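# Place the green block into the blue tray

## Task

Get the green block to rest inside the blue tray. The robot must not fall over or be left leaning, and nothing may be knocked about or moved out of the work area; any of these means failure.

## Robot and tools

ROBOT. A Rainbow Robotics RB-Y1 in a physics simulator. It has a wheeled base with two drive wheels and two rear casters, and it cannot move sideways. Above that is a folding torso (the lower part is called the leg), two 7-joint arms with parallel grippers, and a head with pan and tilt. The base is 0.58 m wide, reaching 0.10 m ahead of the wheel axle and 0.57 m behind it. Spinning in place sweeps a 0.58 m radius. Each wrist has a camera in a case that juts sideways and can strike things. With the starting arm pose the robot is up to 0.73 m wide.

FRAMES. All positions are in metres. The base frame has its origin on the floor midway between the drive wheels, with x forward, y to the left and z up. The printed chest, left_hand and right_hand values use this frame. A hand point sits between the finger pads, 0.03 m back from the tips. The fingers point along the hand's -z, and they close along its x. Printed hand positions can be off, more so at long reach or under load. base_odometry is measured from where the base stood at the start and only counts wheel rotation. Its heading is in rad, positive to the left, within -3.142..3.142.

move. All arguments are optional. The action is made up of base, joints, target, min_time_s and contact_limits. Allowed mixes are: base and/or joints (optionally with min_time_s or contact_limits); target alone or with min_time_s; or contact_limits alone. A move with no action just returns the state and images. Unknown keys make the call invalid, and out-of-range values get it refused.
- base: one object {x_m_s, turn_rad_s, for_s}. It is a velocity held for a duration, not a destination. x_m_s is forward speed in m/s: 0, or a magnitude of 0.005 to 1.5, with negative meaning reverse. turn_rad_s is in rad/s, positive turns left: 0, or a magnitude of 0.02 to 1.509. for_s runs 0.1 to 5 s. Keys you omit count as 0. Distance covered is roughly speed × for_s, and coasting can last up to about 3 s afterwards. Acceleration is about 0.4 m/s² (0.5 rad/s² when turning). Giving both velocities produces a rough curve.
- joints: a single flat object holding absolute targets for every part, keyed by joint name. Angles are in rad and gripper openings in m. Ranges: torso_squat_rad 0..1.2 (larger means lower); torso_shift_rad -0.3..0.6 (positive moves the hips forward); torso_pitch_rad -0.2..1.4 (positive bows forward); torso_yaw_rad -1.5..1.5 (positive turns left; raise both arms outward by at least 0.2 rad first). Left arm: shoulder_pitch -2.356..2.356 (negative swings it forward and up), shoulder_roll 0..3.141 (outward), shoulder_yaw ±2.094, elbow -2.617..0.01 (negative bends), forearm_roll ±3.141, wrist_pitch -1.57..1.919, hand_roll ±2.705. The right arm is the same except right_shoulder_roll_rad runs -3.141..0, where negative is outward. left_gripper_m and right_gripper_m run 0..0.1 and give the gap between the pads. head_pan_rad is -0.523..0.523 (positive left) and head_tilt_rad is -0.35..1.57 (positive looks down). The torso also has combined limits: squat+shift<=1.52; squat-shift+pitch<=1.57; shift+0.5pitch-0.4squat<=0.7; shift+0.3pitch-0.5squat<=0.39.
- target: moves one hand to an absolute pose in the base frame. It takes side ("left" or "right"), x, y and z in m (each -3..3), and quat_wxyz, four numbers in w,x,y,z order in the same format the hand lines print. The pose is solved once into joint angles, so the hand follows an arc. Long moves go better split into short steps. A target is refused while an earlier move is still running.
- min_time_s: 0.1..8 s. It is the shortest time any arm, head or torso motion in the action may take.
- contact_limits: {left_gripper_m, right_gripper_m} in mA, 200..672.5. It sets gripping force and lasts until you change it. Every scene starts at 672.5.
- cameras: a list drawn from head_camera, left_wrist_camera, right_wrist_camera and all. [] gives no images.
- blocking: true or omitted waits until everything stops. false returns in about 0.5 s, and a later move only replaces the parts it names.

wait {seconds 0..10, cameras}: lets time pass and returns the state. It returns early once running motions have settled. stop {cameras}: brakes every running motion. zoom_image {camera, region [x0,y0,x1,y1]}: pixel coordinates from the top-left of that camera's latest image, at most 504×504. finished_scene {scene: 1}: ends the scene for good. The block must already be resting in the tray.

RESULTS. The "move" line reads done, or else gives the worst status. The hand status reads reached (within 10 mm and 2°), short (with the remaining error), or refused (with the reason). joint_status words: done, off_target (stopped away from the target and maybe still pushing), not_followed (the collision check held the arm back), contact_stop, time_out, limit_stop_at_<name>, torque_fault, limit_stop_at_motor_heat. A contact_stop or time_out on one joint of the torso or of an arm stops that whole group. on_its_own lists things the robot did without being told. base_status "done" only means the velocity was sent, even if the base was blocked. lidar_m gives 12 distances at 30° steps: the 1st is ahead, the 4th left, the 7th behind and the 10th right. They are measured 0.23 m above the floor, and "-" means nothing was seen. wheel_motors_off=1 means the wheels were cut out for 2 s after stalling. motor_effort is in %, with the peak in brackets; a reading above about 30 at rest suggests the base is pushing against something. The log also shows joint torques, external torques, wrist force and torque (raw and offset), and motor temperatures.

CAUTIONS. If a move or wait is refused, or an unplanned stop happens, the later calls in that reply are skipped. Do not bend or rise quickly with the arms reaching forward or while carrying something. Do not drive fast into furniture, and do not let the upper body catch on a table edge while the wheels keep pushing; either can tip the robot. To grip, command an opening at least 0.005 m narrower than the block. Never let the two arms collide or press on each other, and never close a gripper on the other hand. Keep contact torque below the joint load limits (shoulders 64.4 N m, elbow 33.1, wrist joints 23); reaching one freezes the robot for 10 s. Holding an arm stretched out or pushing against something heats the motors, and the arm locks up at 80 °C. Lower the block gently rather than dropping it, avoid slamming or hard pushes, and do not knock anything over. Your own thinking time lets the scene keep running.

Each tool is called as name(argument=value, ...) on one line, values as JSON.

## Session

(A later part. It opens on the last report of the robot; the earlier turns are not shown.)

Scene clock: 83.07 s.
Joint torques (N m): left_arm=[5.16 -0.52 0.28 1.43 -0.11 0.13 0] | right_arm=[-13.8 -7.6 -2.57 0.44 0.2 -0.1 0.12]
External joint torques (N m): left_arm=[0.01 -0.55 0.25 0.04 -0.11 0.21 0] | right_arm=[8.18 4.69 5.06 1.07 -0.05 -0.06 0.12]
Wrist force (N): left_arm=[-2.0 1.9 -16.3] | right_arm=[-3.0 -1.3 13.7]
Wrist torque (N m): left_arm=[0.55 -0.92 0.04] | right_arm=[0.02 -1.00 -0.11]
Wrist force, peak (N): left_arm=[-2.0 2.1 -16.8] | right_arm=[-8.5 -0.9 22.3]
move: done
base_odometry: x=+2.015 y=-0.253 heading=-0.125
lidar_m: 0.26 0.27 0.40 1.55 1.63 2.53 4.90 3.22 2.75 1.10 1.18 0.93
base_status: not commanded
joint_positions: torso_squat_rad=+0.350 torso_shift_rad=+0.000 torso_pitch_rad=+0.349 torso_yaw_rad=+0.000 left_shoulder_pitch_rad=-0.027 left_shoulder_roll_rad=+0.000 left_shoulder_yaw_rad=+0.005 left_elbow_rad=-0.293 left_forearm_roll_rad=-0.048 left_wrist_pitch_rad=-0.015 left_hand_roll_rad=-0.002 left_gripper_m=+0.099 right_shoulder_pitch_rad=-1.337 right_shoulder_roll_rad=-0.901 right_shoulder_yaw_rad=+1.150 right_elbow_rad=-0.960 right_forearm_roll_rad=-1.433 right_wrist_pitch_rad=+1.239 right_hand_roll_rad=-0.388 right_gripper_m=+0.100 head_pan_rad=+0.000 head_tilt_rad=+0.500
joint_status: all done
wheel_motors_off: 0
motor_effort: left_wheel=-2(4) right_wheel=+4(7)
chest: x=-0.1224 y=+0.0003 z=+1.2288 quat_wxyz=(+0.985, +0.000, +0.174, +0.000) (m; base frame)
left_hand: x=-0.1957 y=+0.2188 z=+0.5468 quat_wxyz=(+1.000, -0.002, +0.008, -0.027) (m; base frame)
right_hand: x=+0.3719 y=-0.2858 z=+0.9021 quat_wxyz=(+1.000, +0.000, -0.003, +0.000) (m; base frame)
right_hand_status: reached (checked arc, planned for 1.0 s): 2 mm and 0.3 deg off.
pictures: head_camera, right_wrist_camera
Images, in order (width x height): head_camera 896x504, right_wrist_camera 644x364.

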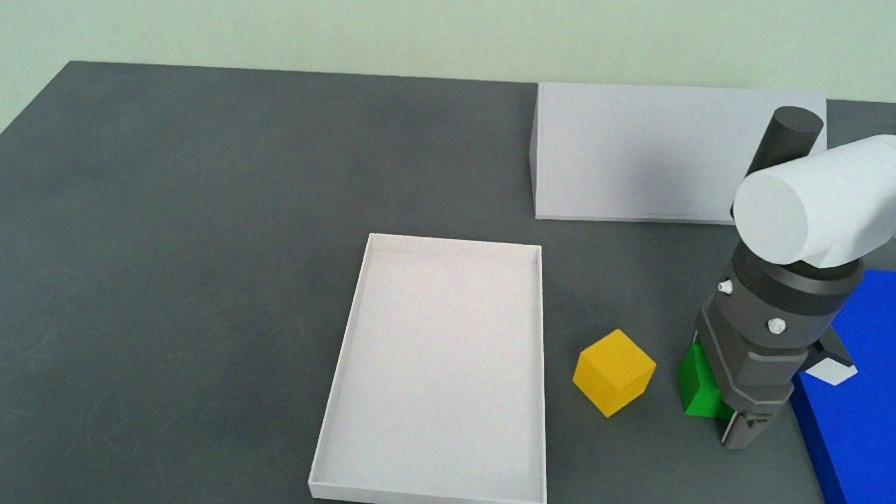

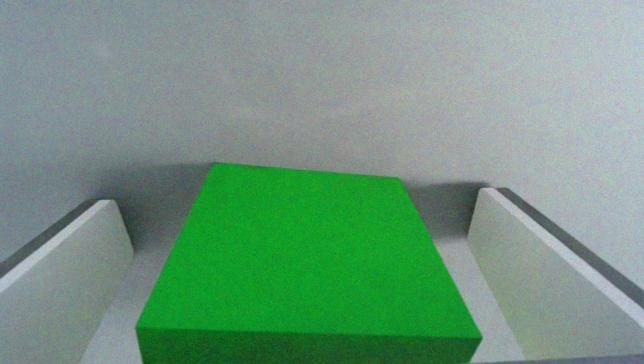

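move(target={"side":"right","x":0.371,"y":-0.286,"z":0.91,"quat_wxyz":[1,0,0,0]})

move(joints={"right_gripper_m":0.035}, cameras=["head_camera","right_wrist_camera"])

Scene clock: 87.90 s.
Joint torques (N m): left_arm=[5.07 -0.52 0.03 1.64 -0.23 0.25 -0.08] | right_arm=[-21.37 -11.68 -6.06 -0.97 0.32 -0.03 0.05]
External joint torques (N m): left_arm=[-0.09 -0.56 -0.01 0.24 -0.23 0.32 -0.09] | right_arm=[0.59 0.62 1.73 -0.35 0.08 0 0.05]
Wrist force (N): left_arm=[-2.1 2.1 -16.3] | right_arm=[0.1 -1.1 -5.7]
Wrist torque (N m): left_arm=[0.52 -0.91 0.06] | right_arm=[0.15 0.00 0.09]
Wrist force, peak (N): left_arm=[-1.6 1.9 -16.7] | right_arm=[-4.6 -0.9 16.7]
move: done
base_odometry: x=+2.015 y=-0.253 heading=-0.125
lidar_m: 0.25 0.28 0.40 1.55 1.63 2.52 4.89 3.22 2.76 1.09 1.19 0.92
base_status: not commanded
joint_positions: torso_squat_rad=+0.350 torso_shift_rad=+0.000 torso_pitch_rad=+0.350 torso_yaw_rad=+0.000 left_shoulder_pitch_rad=-0.027 left_shoulder_roll_rad=+0.000 left_shoulder_yaw_rad=+0.005 left_elbow_rad=-0.293 left_forearm_roll_rad=-0.048 left_wrist_pitch_rad=-0.015 left_hand_roll_rad=-0.002 left_gripper_m=+0.099 right_shoulder_pitch_rad=-1.347 right_shoulder_roll_rad=-0.916 right_shoulder_yaw_rad=+1.147 right_elbow_rad=-0.982 right_forearm_roll_rad=-1.439 right_wrist_pitch_rad=+1.259 right_hand_roll_rad=-0.396 right_gripper_m=+0.100 head_pan_rad=+0.000 head_tilt_rad=+0.500
joint_status: all done
wheel_motors_off: 0
motor_effort: left_wheel=-3(3) right_wheel=+5(5)
chest: x=-0.1220 y=+0.0002 z=+1.2287 quat_wxyz=(+0.985, +0.000, +0.174, +0.000) (m; base frame)
left_hand: x=-0.1958 y=+0.2189 z=+0.5469 quat_wxyz=(+1.000, -0.002, +0.008, -0.027) (m; base frame)
right_hand: x=+0.3716 y=-0.2860 z=+0.9097 quat_wxyz=(+1.000, +0.000, +0.000, +0.000) (m; base frame)
right_hand_status: reached (checked arc, planned for 0.2 s): 1 mm and 0.0 deg off.
pictures: none

Scene clock: 89.17 s.
Joint torques (N m): left_arm=[5.97 -0.36 0.05 1.64 -0.11 0.25 0.06] | right_arm=[-21.77 -11.77 -6.48 -1.02 0.33 0.06 -0.11]
External joint torques (N m): left_arm=[0.8 -0.4 0.02 0.24 -0.11 0.32 0.06] | right_arm=[0.19 0.54 1.31 -0.4 0.09 0.09 -0.11]
Wrist force (N): left_arm=[-1.7 1.9 -16.4] | right_arm=[0.3 -1.1 -4.4]
Wrist torque (N m): left_arm=[0.56 -0.86 0.04] | right_arm=[0.08 -0.07 0.08]
Wrist force, peak (N): left_arm=[-1.5 2.2 -16.9] | right_arm=[0.0 -1.1 -5.9]
move: off_target
base_odometry: x=+2.015 y=-0.253 heading=-0.125
lidar_m: 0.26 0.27 0.39 1.55 1.62 2.53 4.89 3.23 2.75 1.08 1.17 0.92
base_status: not commanded
joint_positions: torso_squat_rad=+0.350 torso_shift_rad=+0.000 torso_pitch_rad=+0.350 torso_yaw_rad=+0.000 left_shoulder_pitch_rad=-0.027 left_shoulder_roll_rad=+0.000 left_shoulder_yaw_rad=+0.005 left_elbow_rad=-0.293 left_forearm_roll_rad=-0.048 left_wrist_pitch_rad=-0.015 left_hand_roll_rad=-0.002 left_gripper_m=+0.099 right_shoulder_pitch_rad=-1.347 right_shoulder_roll_rad=-0.916 right_shoulder_yaw_rad=+1.147 right_elbow_rad=-0.982 right_forearm_roll_rad=-1.439 right_wrist_pitch_rad=+1.259 right_hand_roll_rad=-0.396 right_gripper_m=+0.052 head_pan_rad=+0.000 head_tilt_rad=+0.500
joint_status: right_gripper_m off_target (ended at +0.052, target +0.035)
wheel_motors_off: 0
motor_effort: left_wheel=-3(4) right_wheel=+2(4)
chest: x=-0.1220 y=+0.0002 z=+1.2287 quat_wxyz=(+0.985, +0.000, +0.174, +0.000) (m; base frame)
left_hand: x=-0.1958 y=+0.2189 z=+0.5469 quat_wxyz=(+1.000, -0.002, +0.008, -0.027) (m; base frame)
right_hand: x=+0.3716 y=-0.2860 z=+0.9097 quat_wxyz=(+1.000, +0.000, +0.000, +0.000) (m; base frame)
pictures: head_camera, right_wrist_camera
Images, in order (width x height): head_camera 896x504, right_wrist_camera 644x364.

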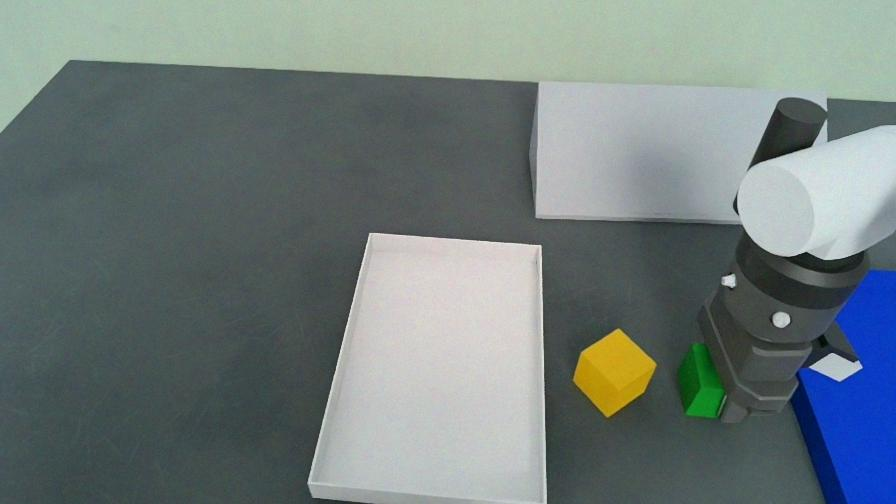

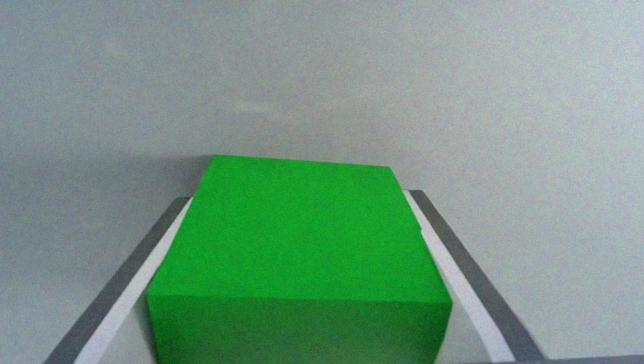

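move(target={"side":"right","x":0.371,"y":-0.286,"z":1.01,"quat_wxyz":[1,0,0,0]}, min_time_s=1)

move(target={"side":"right","x":0.38,"y":-0.45,"z":1.0,"quat_wxyz":[1,0,0,0]}, min_time_s=1.2, cameras=["head_camera","right_wrist_camera"])

Scene clock: 97.27 s.
Joint torques (N m): left_arm=[5.24 -0.35 0.16 1.67 -0.22 0.19 0.1] | right_arm=[-22.67 -12.38 -9.75 -1.18 0.4 -0.1 -0.02]
External joint torques (N m): left_arm=[0.07 -0.39 0.13 0.27 -0.21 0.26 0.1] | right_arm=[-1 -0.46 -0.43 -0.78 0.15 -0.07 -0.02]
Wrist force (N): left_arm=[-1.8 2.4 -16.2] | right_arm=[-0.2 -1.0 -6.6]
Wrist torque (N m): left_arm=[0.50 -0.86 0.01] | right_arm=[0.12 -0.02 0.08]
Wrist force, peak (N): left_arm=[-2.2 2.2 -16.9] | right_arm=[-0.2 -0.9 -7.4]
move: done
base_odometry: x=+2.015 y=-0.253 heading=-0.125
lidar_m: 0.25 0.27 0.41 1.55 1.63 2.53 4.89 3.22 2.75 1.09 1.17 0.92
base_status: not commanded
joint_positions: torso_squat_rad=+0.350 torso_shift_rad=+0.000 torso_pitch_rad=+0.350 torso_yaw_rad=+0.000 left_shoulder_pitch_rad=-0.027 left_shoulder_roll_rad=+0.000 left_shoulder_yaw_rad=+0.005 left_elbow_rad=-0.293 left_forearm_roll_rad=-0.048 left_wrist_pitch_rad=-0.015 left_hand_roll_rad=-0.002 left_gripper_m=+0.099 right_shoulder_pitch_rad=-1.468 right_shoulder_roll_rad=-1.083 right_shoulder_yaw_rad=+1.097 right_elbow_rad=-1.197 right_forearm_roll_rad=-1.504 right_wrist_pitch_rad=+1.454 right_hand_roll_rad=-0.486 right_gripper_m=+0.052 head_pan_rad=+0.000 head_tilt_rad=+0.500
joint_status: all done
wheel_motors_off: 0
motor_effort: left_wheel=-3(3) right_wheel=+3(5)
chest: x=-0.1220 y=+0.0002 z=+1.2287 quat_wxyz=(+0.985, +0.000, +0.174, +0.000) (m; base frame)
left_hand: x=-0.1958 y=+0.2189 z=+0.5469 quat_wxyz=(+1.000, -0.002, +0.008, -0.027) (m; base frame)
right_hand: x=+0.3711 y=-0.2860 z=+1.0099 quat_wxyz=(+1.000, +0.000, +0.000, +0.000) (m; base frame)
right_hand_status: reached (checked arc, planned for 1.0 s): 0 mm and 0.0 deg off.
pictures: none

Scene clock: 98.80 s.
Joint torques (N m): left_arm=[5.22 0.12 0.24 1.4 -0.23 0.06 0.04] | right_arm=[-22.09 -12.72 -5.81 0.74 0.41 -0.25 -0.18]
External joint torques (N m): left_arm=[0.05 0.08 0.21 -0.01 -0.23 0.13 0.03] | right_arm=[-1.09 1.71 -1.02 0.54 0.15 -0.17 -0.18]
Wrist force (N): left_arm=[-2.3 1.8 -16.3] | right_arm=[-0.3 -0.8 -6.4]
Wrist torque (N m): left_arm=[0.59 -0.91 0.05] | right_arm=[0.10 -0.03 -0.10]
Wrist force, peak (N): left_arm=[-2.1 2.2 -16.8] | right_arm=[-1.3 -1.9 -7.0]
move: done
base_odometry: x=+2.015 y=-0.253 heading=-0.125
lidar_m: 0.25 0.27 0.39 1.56 1.63 2.53 4.90 3.23 2.76 1.10 1.18 0.93
base_status: not commanded
joint_positions: torso_squat_rad=+0.350 torso_shift_rad=+0.000 torso_pitch_rad=+0.350 torso_yaw_rad=+0.000 left_shoulder_pitch_rad=-0.027 left_shoulder_roll_rad=+0.000 left_shoulder_yaw_rad=+0.005 left_elbow_rad=-0.293 left_forearm_roll_rad=-0.048 left_wrist_pitch_rad=-0.015 left_hand_roll_rad=-0.002 left_gripper_m=+0.099 right_shoulder_pitch_rad=-1.453 right_shoulder_roll_rad=-1.063 right_shoulder_yaw_rad=+1.072 right_elbow_rad=-0.528 right_forearm_roll_rad=-1.565 right_wrist_pitch_rad=+1.420 right_hand_roll_rad=+0.175 right_gripper_m=+0.052 head_pan_rad=+0.000 head_tilt_rad=+0.500
joint_status: all done
wheel_motors_off: 0
motor_effort: left_wheel=-2(4) right_wheel=+4(6)
chest: x=-0.1220 y=+0.0002 z=+1.2287 quat_wxyz=(+0.985, +0.000, +0.174, +0.000) (m; base frame)
left_hand: x=-0.1958 y=+0.2189 z=+0.5469 quat_wxyz=(+1.000, -0.002, +0.008, -0.027) (m; base frame)
right_hand: x=+0.3792 y=-0.4498 z=+1.0002 quat_wxyz=(+1.000, -0.002, -0.004, +0.000) (m; base frame)
right_hand_status: reached (checked arc, planned for 1.2 s): 1 mm and 0.5 deg off.
pictures: head_camera, right_wrist_camera
Images, in order (width x height): head_camera 896x504, right_wrist_camera 644x364.

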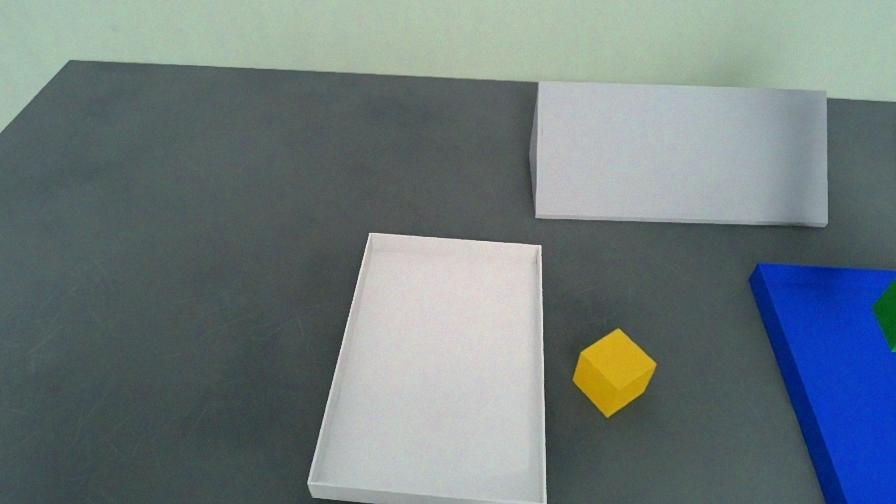

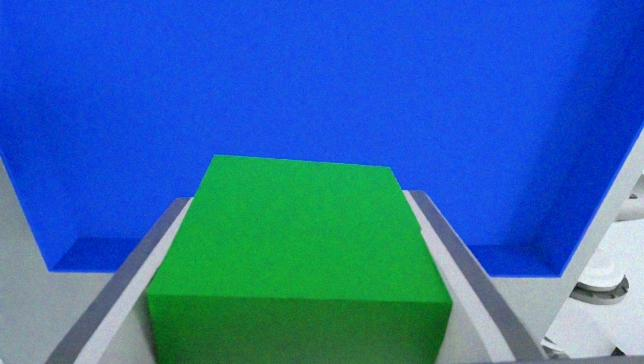

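move(target={"side":"right","x":0.38,"y":-0.515,"z":0.98,"quat_wxyz":[1,0,0,0]}, min_time_s=0.8, cameras=["right_wrist_camera"])

move(target={"side":"right","x":0.38,"y":-0.515,"z":0.925,"quat_wxyz":[1,0,0,0]}, min_time_s=1, cameras=["right_wrist_camera","head_camera"])

Scene clock: 103.97 s.
Joint torques (N m): left_arm=[5.67 -0.59 0.18 1.44 -0.33 0.18 0.2] | right_arm=[-21.19 -13.65 -3.96 0.89 0.49 -0.43 -0.13]
External joint torques (N m): left_arm=[0.5 -0.63 0.15 0.04 -0.33 0.25 0.2] | right_arm=[-1.02 1.72 -1.42 0.41 0.2 -0.08 -0.13]
Wrist force (N): left_arm=[-1.9 1.8 -16.1] | right_arm=[-0.6 -0.2 -6.0]
Wrist torque (N m): left_arm=[0.57 -0.90 0.03] | right_arm=[0.07 -0.04 -0.09]
Wrist force, peak (N): left_arm=[-1.7 1.9 -16.9] | right_arm=[-0.4 -0.4 -6.8]
move: short
base_odometry: x=+2.015 y=-0.253 heading=-0.125
lidar_m: 0.25 0.27 0.40 1.55 1.62 2.52 4.89 3.22 2.76 1.10 1.18 0.93
base_status: not commanded
joint_positions: torso_squat_rad=+0.350 torso_shift_rad=+0.000 torso_pitch_rad=+0.350 torso_yaw_rad=+0.000 left_shoulder_pitch_rad=-0.027 left_shoulder_roll_rad=+0.000 left_shoulder_yaw_rad=+0.005 left_elbow_rad=-0.293 left_forearm_roll_rad=-0.048 left_wrist_pitch_rad=-0.015 left_hand_roll_rad=-0.002 left_gripper_m=+0.099 right_shoulder_pitch_rad=-1.417 right_shoulder_roll_rad=-1.020 right_shoulder_yaw_rad=+1.050 right_elbow_rad=-0.267 right_forearm_roll_rad=-1.570 right_wrist_pitch_rad=+1.253 right_hand_roll_rad=+0.411 right_gripper_m=+0.052 head_pan_rad=+0.000 head_tilt_rad=+0.500
joint_status: all done
wheel_motors_off: 0
motor_effort: left_wheel=-2(3) right_wheel=+4(6)
chest: x=-0.1219 y=+0.0002 z=+1.2287 quat_wxyz=(+0.985, +0.000, +0.174, +0.000) (m; base frame)
left_hand: x=-0.1958 y=+0.2189 z=+0.5469 quat_wxyz=(+1.000, -0.002, +0.008, -0.027) (m; base frame)
right_hand: x=+0.3794 y=-0.5149 z=+0.9803 quat_wxyz=(+0.998, -0.036, -0.058, +0.000) (m; base frame)
right_hand_status: short (checked arc, as near as the solve gets, planned for 0.8 s): 1 mm and 7.8 deg off. The place is met; only the turn is off.
pictures: right_wrist_camera
Images, in order (width x height): right_wrist_camera 644x364.

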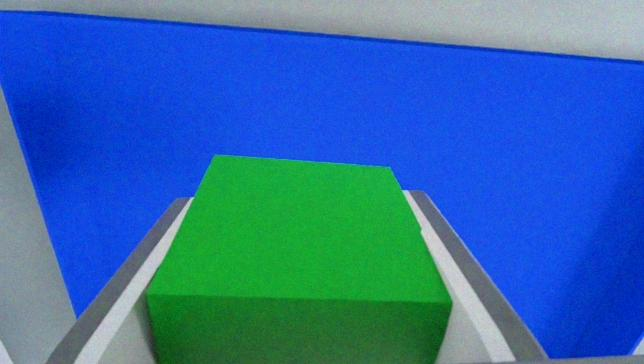

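Scene clock: 105.30 s.
Joint torques (N m): left_arm=[5.44 -0.74 0.38 1.55 -0.11 0.21 0.04] | right_arm=[-20.09 -14.42 -3.92 1.34 0.41 -0.62 -0.11]
External joint torques (N m): left_arm=[0.27 -0.78 0.35 0.15 -0.1 0.28 0.04] | right_arm=[-0.34 1.91 -1.43 0.49 0.12 -0.16 -0.12]
Wrist force (N): left_arm=[-2.1 2.3 -16.1] | right_arm=[-1.1 -0.1 -6.2]
Wrist torque (N m): left_arm=[0.50 -0.90 0.04] | right_arm=[0.07 -0.09 0.08]
Wrist force, peak (N): left_arm=[-1.6 1.5 -16.9] | right_arm=[-1.1 -0.4 -6.6]
move: short
base_odometry: x=+2.015 y=-0.253 heading=-0.125
lidar_m: 0.25 0.27 0.40 1.55 1.62 2.53 4.90 3.22 2.76 1.09 1.18 0.92
base_status: not commanded
joint_positions: torso_squat_rad=+0.350 torso_shift_rad=+0.000 torso_pitch_rad=+0.350 torso_yaw_rad=+0.000 left_shoulder_pitch_rad=-0.027 left_shoulder_roll_rad=+0.000 left_shoulder_yaw_rad=+0.005 left_elbow_rad=-0.293 left_forearm_roll_rad=-0.048 left_wrist_pitch_rad=-0.015 left_hand_roll_rad=-0.002 left_gripper_m=+0.099 right_shoulder_pitch_rad=-1.310 right_shoulder_roll_rad=-0.962 right_shoulder_yaw_rad=+1.038 right_elbow_rad=-0.267 right_forearm_roll_rad=-1.580 right_wrist_pitch_rad=+1.080 right_hand_roll_rad=+0.400 right_gripper_m=+0.052 head_pan_rad=+0.000 head_tilt_rad=+0.500
joint_status: all done
wheel_motors_off: 0
motor_effort: left_wheel=-3(3) right_wheel=+2(6)
chest: x=-0.1219 y=+0.0002 z=+1.2287 quat_wxyz=(+0.985, +0.000, +0.174, +0.000) (m; base frame)
left_hand: x=-0.1958 y=+0.2189 z=+0.5469 quat_wxyz=(+1.000, -0.002, +0.008, -0.027) (m; base frame)
right_hand: x=+0.3794 y=-0.5148 z=+0.9254 quat_wxyz=(+0.995, -0.052, -0.083, +0.000) (m; base frame)
right_hand_status: short (checked arc, as near as the solve gets, planned for 1.0 s): 1 mm and 11.2 deg off. The place is met; only the turn is off.
pictures: head_camera, right_wrist_camera
Images, in order (width x height): head_camera 896x504, right_wrist_camera 644x364.

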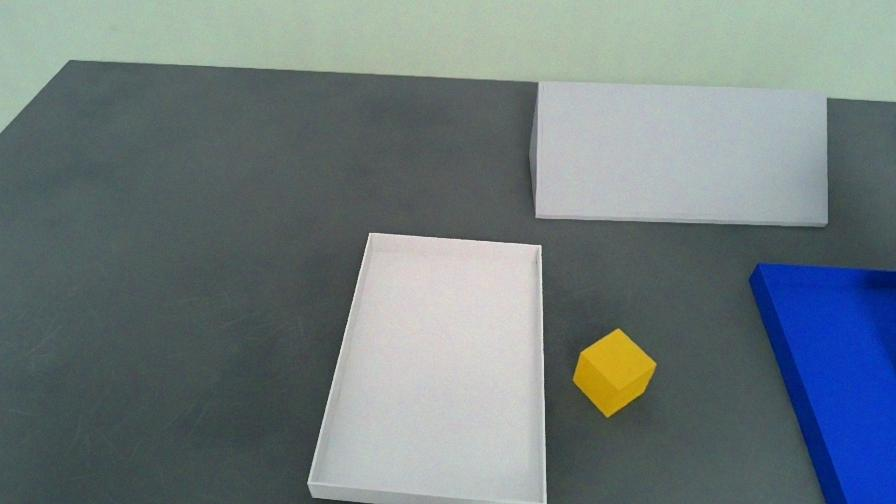

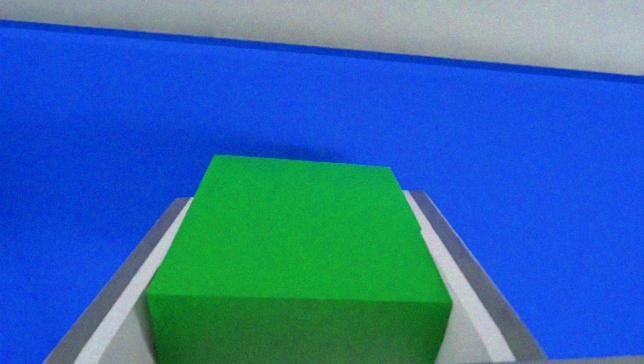

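move(target={"side":"right","x":0.35,"y":-0.49,"z":0.93,"quat_wxyz":[1,0,0,0]}, min_time_s=0.8, cameras=["right_wrist_camera"])

move(target={"side":"right","x":0.35,"y":-0.49,"z":0.916,"quat_wxyz":[1,0,0,0]}, min_time_s=0.7, cameras=["right_wrist_camera"])

Scene clock: 109.80 s.
Joint torques (N m): left_arm=[5.88 -1.07 0.46 1.36 -0.26 0.23 0.14] | right_arm=[-21.48 -16.66 -0.84 0.98 0.36 -0.15 0.23]
External joint torques (N m): left_arm=[0.71 -1.11 0.43 -0.04 -0.26 0.3 0.14] | right_arm=[-1.71 -0.79 1.62 0.27 0.11 -0.04 0.23]
Wrist force (N): left_arm=[-1.9 1.7 -16.1] | right_arm=[-0.2 -0.7 -6.0]
Wrist torque (N m): left_arm=[0.60 -0.89 0.05] | right_arm=[0.09 -0.02 -0.09]
Wrist force, peak (N): left_arm=[-1.7 2.1 -16.9] | right_arm=[-1.3 -0.2 -6.5]
move: done
base_odometry: x=+2.015 y=-0.253 heading=-0.125
lidar_m: 0.26 0.26 0.40 1.55 1.63 2.52 4.89 3.22 2.75 1.10 1.18 0.93
base_status: not commanded
joint_positions: torso_squat_rad=+0.350 torso_shift_rad=+0.000 torso_pitch_rad=+0.350 torso_yaw_rad=+0.000 left_shoulder_pitch_rad=-0.027 left_shoulder_roll_rad=+0.000 left_shoulder_yaw_rad=+0.005 left_elbow_rad=-0.293 left_forearm_roll_rad=-0.048 left_wrist_pitch_rad=-0.015 left_hand_roll_rad=-0.002 left_gripper_m=+0.099 right_shoulder_pitch_rad=-1.333 right_shoulder_roll_rad=-0.963 right_shoulder_yaw_rad=+1.040 right_elbow_rad=-0.267 right_forearm_roll_rad=-1.600 right_wrist_pitch_rad=+1.276 right_hand_roll_rad=+0.402 right_gripper_m=+0.052 head_pan_rad=+0.000 head_tilt_rad=+0.500
joint_status: all done
wheel_motors_off: 0
motor_effort: left_wheel=-3(3) right_wheel=+4(5)
chest: x=-0.1219 y=+0.0002 z=+1.2287 quat_wxyz=(+0.985, +0.000, +0.174, +0.000) (m; base frame)
left_hand: x=-0.1958 y=+0.2189 z=+0.5469 quat_wxyz=(+1.000, -0.002, +0.008, -0.027) (m; base frame)
right_hand: x=+0.3498 y=-0.4896 z=+0.9301 quat_wxyz=(+1.000, -0.004, -0.007, +0.000) (m; base frame)
right_hand_status: reached (checked arc, planned for 0.8 s): 0 mm and 1.0 deg off.
pictures: right_wrist_camera
Images, in order (width x height): right_wrist_camera 644x364.

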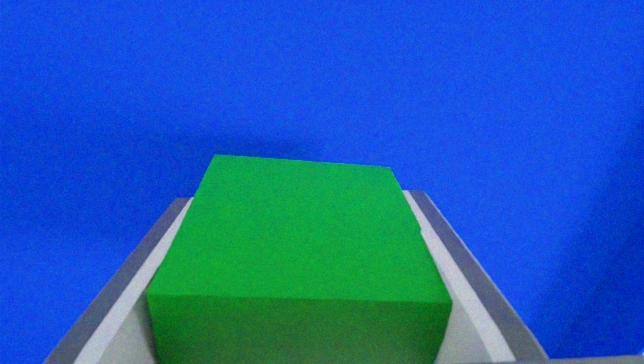

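Scene clock: 110.83 s.
Joint torques (N m): left_arm=[5.07 -0.22 -0.16 1.37 -0.04 0.1 0.05] | right_arm=[-20.07 -13.78 -3.62 1.29 0.37 -0.44 -0.21]
External joint torques (N m): left_arm=[-0.1 -0.26 -0.19 -0.03 -0.04 0.17 0.04] | right_arm=[-0.44 2.26 -1.17 0.49 0.12 -0.29 -0.21]
Wrist force (N): left_arm=[-1.9 2.1 -16.4] | right_arm=[-0.3 -0.6 -6.2]
Wrist torque (N m): left_arm=[0.56 -0.89 0.03] | right_arm=[0.09 -0.03 0.10]
Wrist force, peak (N): left_arm=[-2.2 2.0 -16.7] | right_arm=[-0.1 -0.6 -6.6]
move: done
base_odometry: x=+2.015 y=-0.253 heading=-0.125
lidar_m: 0.25 0.27 0.40 1.55 1.63 2.53 4.89 3.24 2.76 1.09 1.18 0.92
base_status: not commanded
joint_positions: torso_squat_rad=+0.350 torso_shift_rad=+0.000 torso_pitch_rad=+0.350 torso_yaw_rad=+0.000 left_shoulder_pitch_rad=-0.027 left_shoulder_roll_rad=+0.000 left_shoulder_yaw_rad=+0.005 left_elbow_rad=-0.293 left_forearm_roll_rad=-0.048 left_wrist_pitch_rad=-0.015 left_hand_roll_rad=-0.002 left_gripper_m=+0.099 right_shoulder_pitch_rad=-1.308 right_shoulder_roll_rad=-0.948 right_shoulder_yaw_rad=+1.037 right_elbow_rad=-0.267 right_forearm_roll_rad=-1.602 right_wrist_pitch_rad=+1.231 right_hand_roll_rad=+0.400 right_gripper_m=+0.052 head_pan_rad=+0.000 head_tilt_rad=+0.500
joint_status: all done
wheel_motors_off: 0
motor_effort: left_wheel=-3(3) right_wheel=+4(5)
chest: x=-0.1219 y=+0.0002 z=+1.2287 quat_wxyz=(+0.985, +0.000, +0.174, +0.000) (m; base frame)
left_hand: x=-0.1958 y=+0.2189 z=+0.5469 quat_wxyz=(+1.000, -0.002, +0.008, -0.027) (m; base frame)
right_hand: x=+0.3496 y=-0.4900 z=+0.9164 quat_wxyz=(+1.000, -0.009, -0.014, +0.000) (m; base frame)
right_hand_status: reached (checked arc, as near as the solve gets, planned for 0.7 s): 1 mm and 1.9 deg off.
pictures: right_wrist_camera
Images, in order (width x height): right_wrist_camera 644x364.

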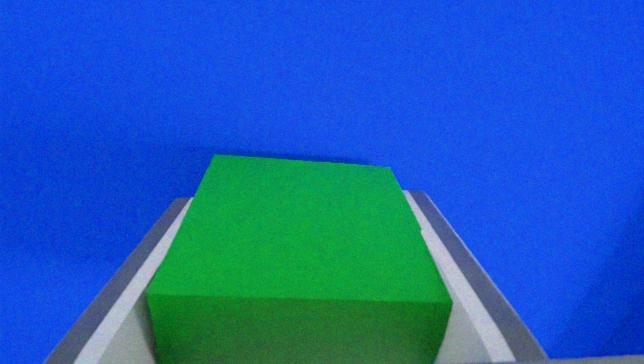

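move(target={"side":"right","x":0.35,"y":-0.49,"z":0.912,"quat_wxyz":[1,0,0,0]}, min_time_s=0.4)

move(joints={"right_gripper_m":0.08})

move(target={"side":"right","x":0.35,"y":-0.49,"z":1.0,"quat_wxyz":[1,0,0,0]}, min_time_s=1, cameras=["right_wrist_camera"])

Scene clock: 115.13 s.
Joint torques (N m): left_arm=[5.37 -0.54 0.59 1.57 -0.04 0.17 -0.08] | right_arm=[-19.46 -14.13 -3.94 1.42 0.29 -0.49 -0.27]
External joint torques (N m): left_arm=[0.2 -0.58 0.56 0.16 -0.04 0.24 -0.08] | right_arm=[0.14 1.96 -1.5 0.6 0.04 -0.33 -0.27]
Wrist force (N): left_arm=[-2.1 1.7 -16.2] | right_arm=[-0.2 -0.7 -6.1]
Wrist torque (N m): left_arm=[0.58 -0.93 0.05] | right_arm=[0.10 -0.03 0.10]
Wrist force, peak (N): left_arm=[-2.2 2.1 -16.8] | right_arm=[-0.2 -0.7 -6.7]
move: short
base_odometry: x=+2.015 y=-0.253 heading=-0.125
lidar_m: 0.25 0.27 0.40 1.55 1.62 2.52 4.90 3.20 2.76 1.08 1.18 0.92
base_status: not commanded
joint_positions: torso_squat_rad=+0.350 torso_shift_rad=+0.000 torso_pitch_rad=+0.350 torso_yaw_rad=+0.000 left_shoulder_pitch_rad=-0.027 left_shoulder_roll_rad=+0.000 left_shoulder_yaw_rad=+0.005 left_elbow_rad=-0.293 left_forearm_roll_rad=-0.048 left_wrist_pitch_rad=-0.015 left_hand_roll_rad=-0.002 left_gripper_m=+0.099 right_shoulder_pitch_rad=-1.300 right_shoulder_roll_rad=-0.944 right_shoulder_yaw_rad=+1.037 right_elbow_rad=-0.267 right_forearm_roll_rad=-1.602 right_wrist_pitch_rad=+1.218 right_hand_roll_rad=+0.399 right_gripper_m=+0.052 head_pan_rad=+0.000 head_tilt_rad=+0.500
joint_status: all done
wheel_motors_off: 0
motor_effort: left_wheel=-3(3) right_wheel=+5(5)
chest: x=-0.1219 y=+0.0002 z=+1.2287 quat_wxyz=(+0.985, +0.000, +0.174, +0.000) (m; base frame)
left_hand: x=-0.1958 y=+0.2189 z=+0.5469 quat_wxyz=(+1.000, -0.002, +0.008, -0.027) (m; base frame)
right_hand: x=+0.3496 y=-0.4900 z=+0.9125 quat_wxyz=(+1.000, -0.010, -0.017, +0.000) (m; base frame)
right_hand_status: short (checked arc, as near as the solve gets, planned for 0.4 s): 1 mm and 2.3 deg off. The place is met; only the turn is off.
pictures: none

Scene clock: 115.93 s.
Joint torques (N m): left_arm=[5.23 -0.39 0.24 1.49 -0.13 0.12 0.18] | right_arm=[-19.59 -13.81 -3.53 1.26 0.22 -0.4 -0.04]
External joint torques (N m): left_arm=[0.06 -0.43 0.2 0.09 -0.13 0.19 0.18] | right_arm=[0.01 2.28 -1.09 0.44 -0.04 -0.25 -0.04]
Wrist force (N): left_arm=[-1.8 2.3 -16.5] | right_arm=[0.0 -0.6 -5.3]
Wrist torque (N m): left_arm=[0.52 -0.84 0.02] | right_arm=[0.09 -0.01 0.09]
Wrist force, peak (N): left_arm=[-1.9 2.2 -16.7] | right_arm=[-0.2 -0.6 -6.6]
move: done
base_odometry: x=+2.015 y=-0.253 heading=-0.125
lidar_m: 0.25 0.27 0.41 1.55 1.62 2.53 4.89 3.23 2.76 1.10 1.17 0.92
base_status: not commanded
joint_positions: torso_squat_rad=+0.350 torso_shift_rad=+0.000 torso_pitch_rad=+0.350 torso_yaw_rad=+0.000 left_shoulder_pitch_rad=-0.027 left_shoulder_roll_rad=+0.000 left_shoulder_yaw_rad=+0.005 left_elbow_rad=-0.293 left_forearm_roll_rad=-0.048 left_wrist_pitch_rad=-0.015 left_hand_roll_rad=-0.002 left_gripper_m=+0.099 right_shoulder_pitch_rad=-1.300 right_shoulder_roll_rad=-0.944 right_shoulder_yaw_rad=+1.037 right_elbow_rad=-0.267 right_forearm_roll_rad=-1.602 right_wrist_pitch_rad=+1.218 right_hand_roll_rad=+0.399 right_gripper_m=+0.080 head_pan_rad=+0.000 head_tilt_rad=+0.500
joint_status: all done
wheel_motors_off: 0
motor_effort: left_wheel=-2(3) right_wheel=+3(5)
chest: x=-0.1219 y=+0.0002 z=+1.2287 quat_wxyz=(+0.985, +0.000, +0.174, +0.000) (m; base frame)
left_hand: x=-0.1958 y=+0.2189 z=+0.5469 quat_wxyz=(+1.000, -0.002, +0.008, -0.027) (m; base frame)
right_hand: x=+0.3496 y=-0.4900 z=+0.9125 quat_wxyz=(+1.000, -0.010, -0.017, +0.000) (m; base frame)
pictures: none

Scene clock: 117.27 s.
Joint torques (N m): left_arm=[4.77 -0.33 0.19 1.55 -0.15 0.09 -0.1] | right_arm=[-19.99 -16.17 -3.19 -0.32 0.47 -0.15 0.03]
External joint torques (N m): left_arm=[-0.41 -0.37 0.16 0.15 -0.14 0.16 -0.1] | right_arm=[-0.79 -0.31 1.88 -0.79 0.23 -0.11 0.03]
Wrist force (N): left_arm=[-1.7 2.0 -16.6] | right_arm=[0.0 -0.9 -5.5]
Wrist torque (N m): left_arm=[0.54 -0.88 0.02] | right_arm=[0.12 0.00 0.10]
Wrist force, peak (N): left_arm=[-2.0 1.9 -16.7] | right_arm=[-0.6 -0.7 -6.4]
move: done
base_odometry: x=+2.015 y=-0.253 heading=-0.125
lidar_m: 0.25 0.27 0.40 1.55 1.62 2.53 4.90 3.22 2.76 1.10 1.19 0.92
base_status: not commanded
joint_positions: torso_squat_rad=+0.350 torso_shift_rad=+0.000 torso_pitch_rad=+0.350 torso_yaw_rad=+0.000 left_shoulder_pitch_rad=-0.027 left_shoulder_roll_rad=+0.000 left_shoulder_yaw_rad=+0.005 left_elbow_rad=-0.293 left_forearm_roll_rad=-0.048 left_wrist_pitch_rad=-0.015 left_hand_roll_rad=-0.002 left_gripper_m=+0.099 right_shoulder_pitch_rad=-1.379 right_shoulder_roll_rad=-1.158 right_shoulder_yaw_rad=+1.042 right_elbow_rad=-0.562 right_forearm_roll_rad=-1.602 right_wrist_pitch_rad=+1.432 right_hand_roll_rad=+0.253 right_gripper_m=+0.080 head_pan_rad=+0.000 head_tilt_rad=+0.500
joint_status: all done
wheel_motors_off: 0
motor_effort: left_wheel=-3(4) right_wheel=+3(5)
chest: x=-0.1219 y=+0.0002 z=+1.2287 quat_wxyz=(+0.985, +0.000, +0.174, +0.000) (m; base frame)
left_hand: x=-0.1958 y=+0.2189 z=+0.5469 quat_wxyz=(+1.000, -0.002, +0.008, -0.027) (m; base frame)
right_hand: x=+0.3498 y=-0.4895 z=+1.0003 quat_wxyz=(+1.000, +0.004, +0.006, +0.000) (m; base frame)
right_hand_status: reached (checked arc, planned for 1.0 s): 1 mm and 0.9 deg off.
pictures: right_wrist_camera
Images, in order (width x height): right_wrist_camera 644x364.

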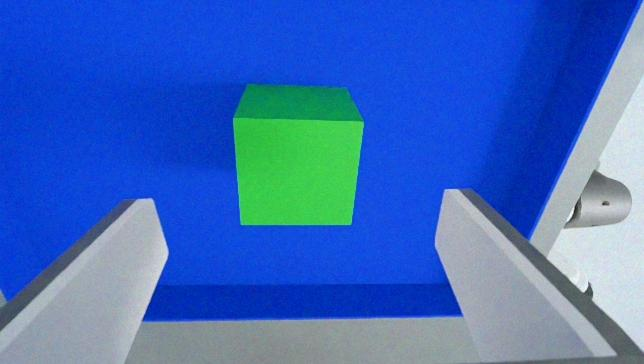

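Block rests in the blue tray.

finished_scene()

The scene is finished: the task was done.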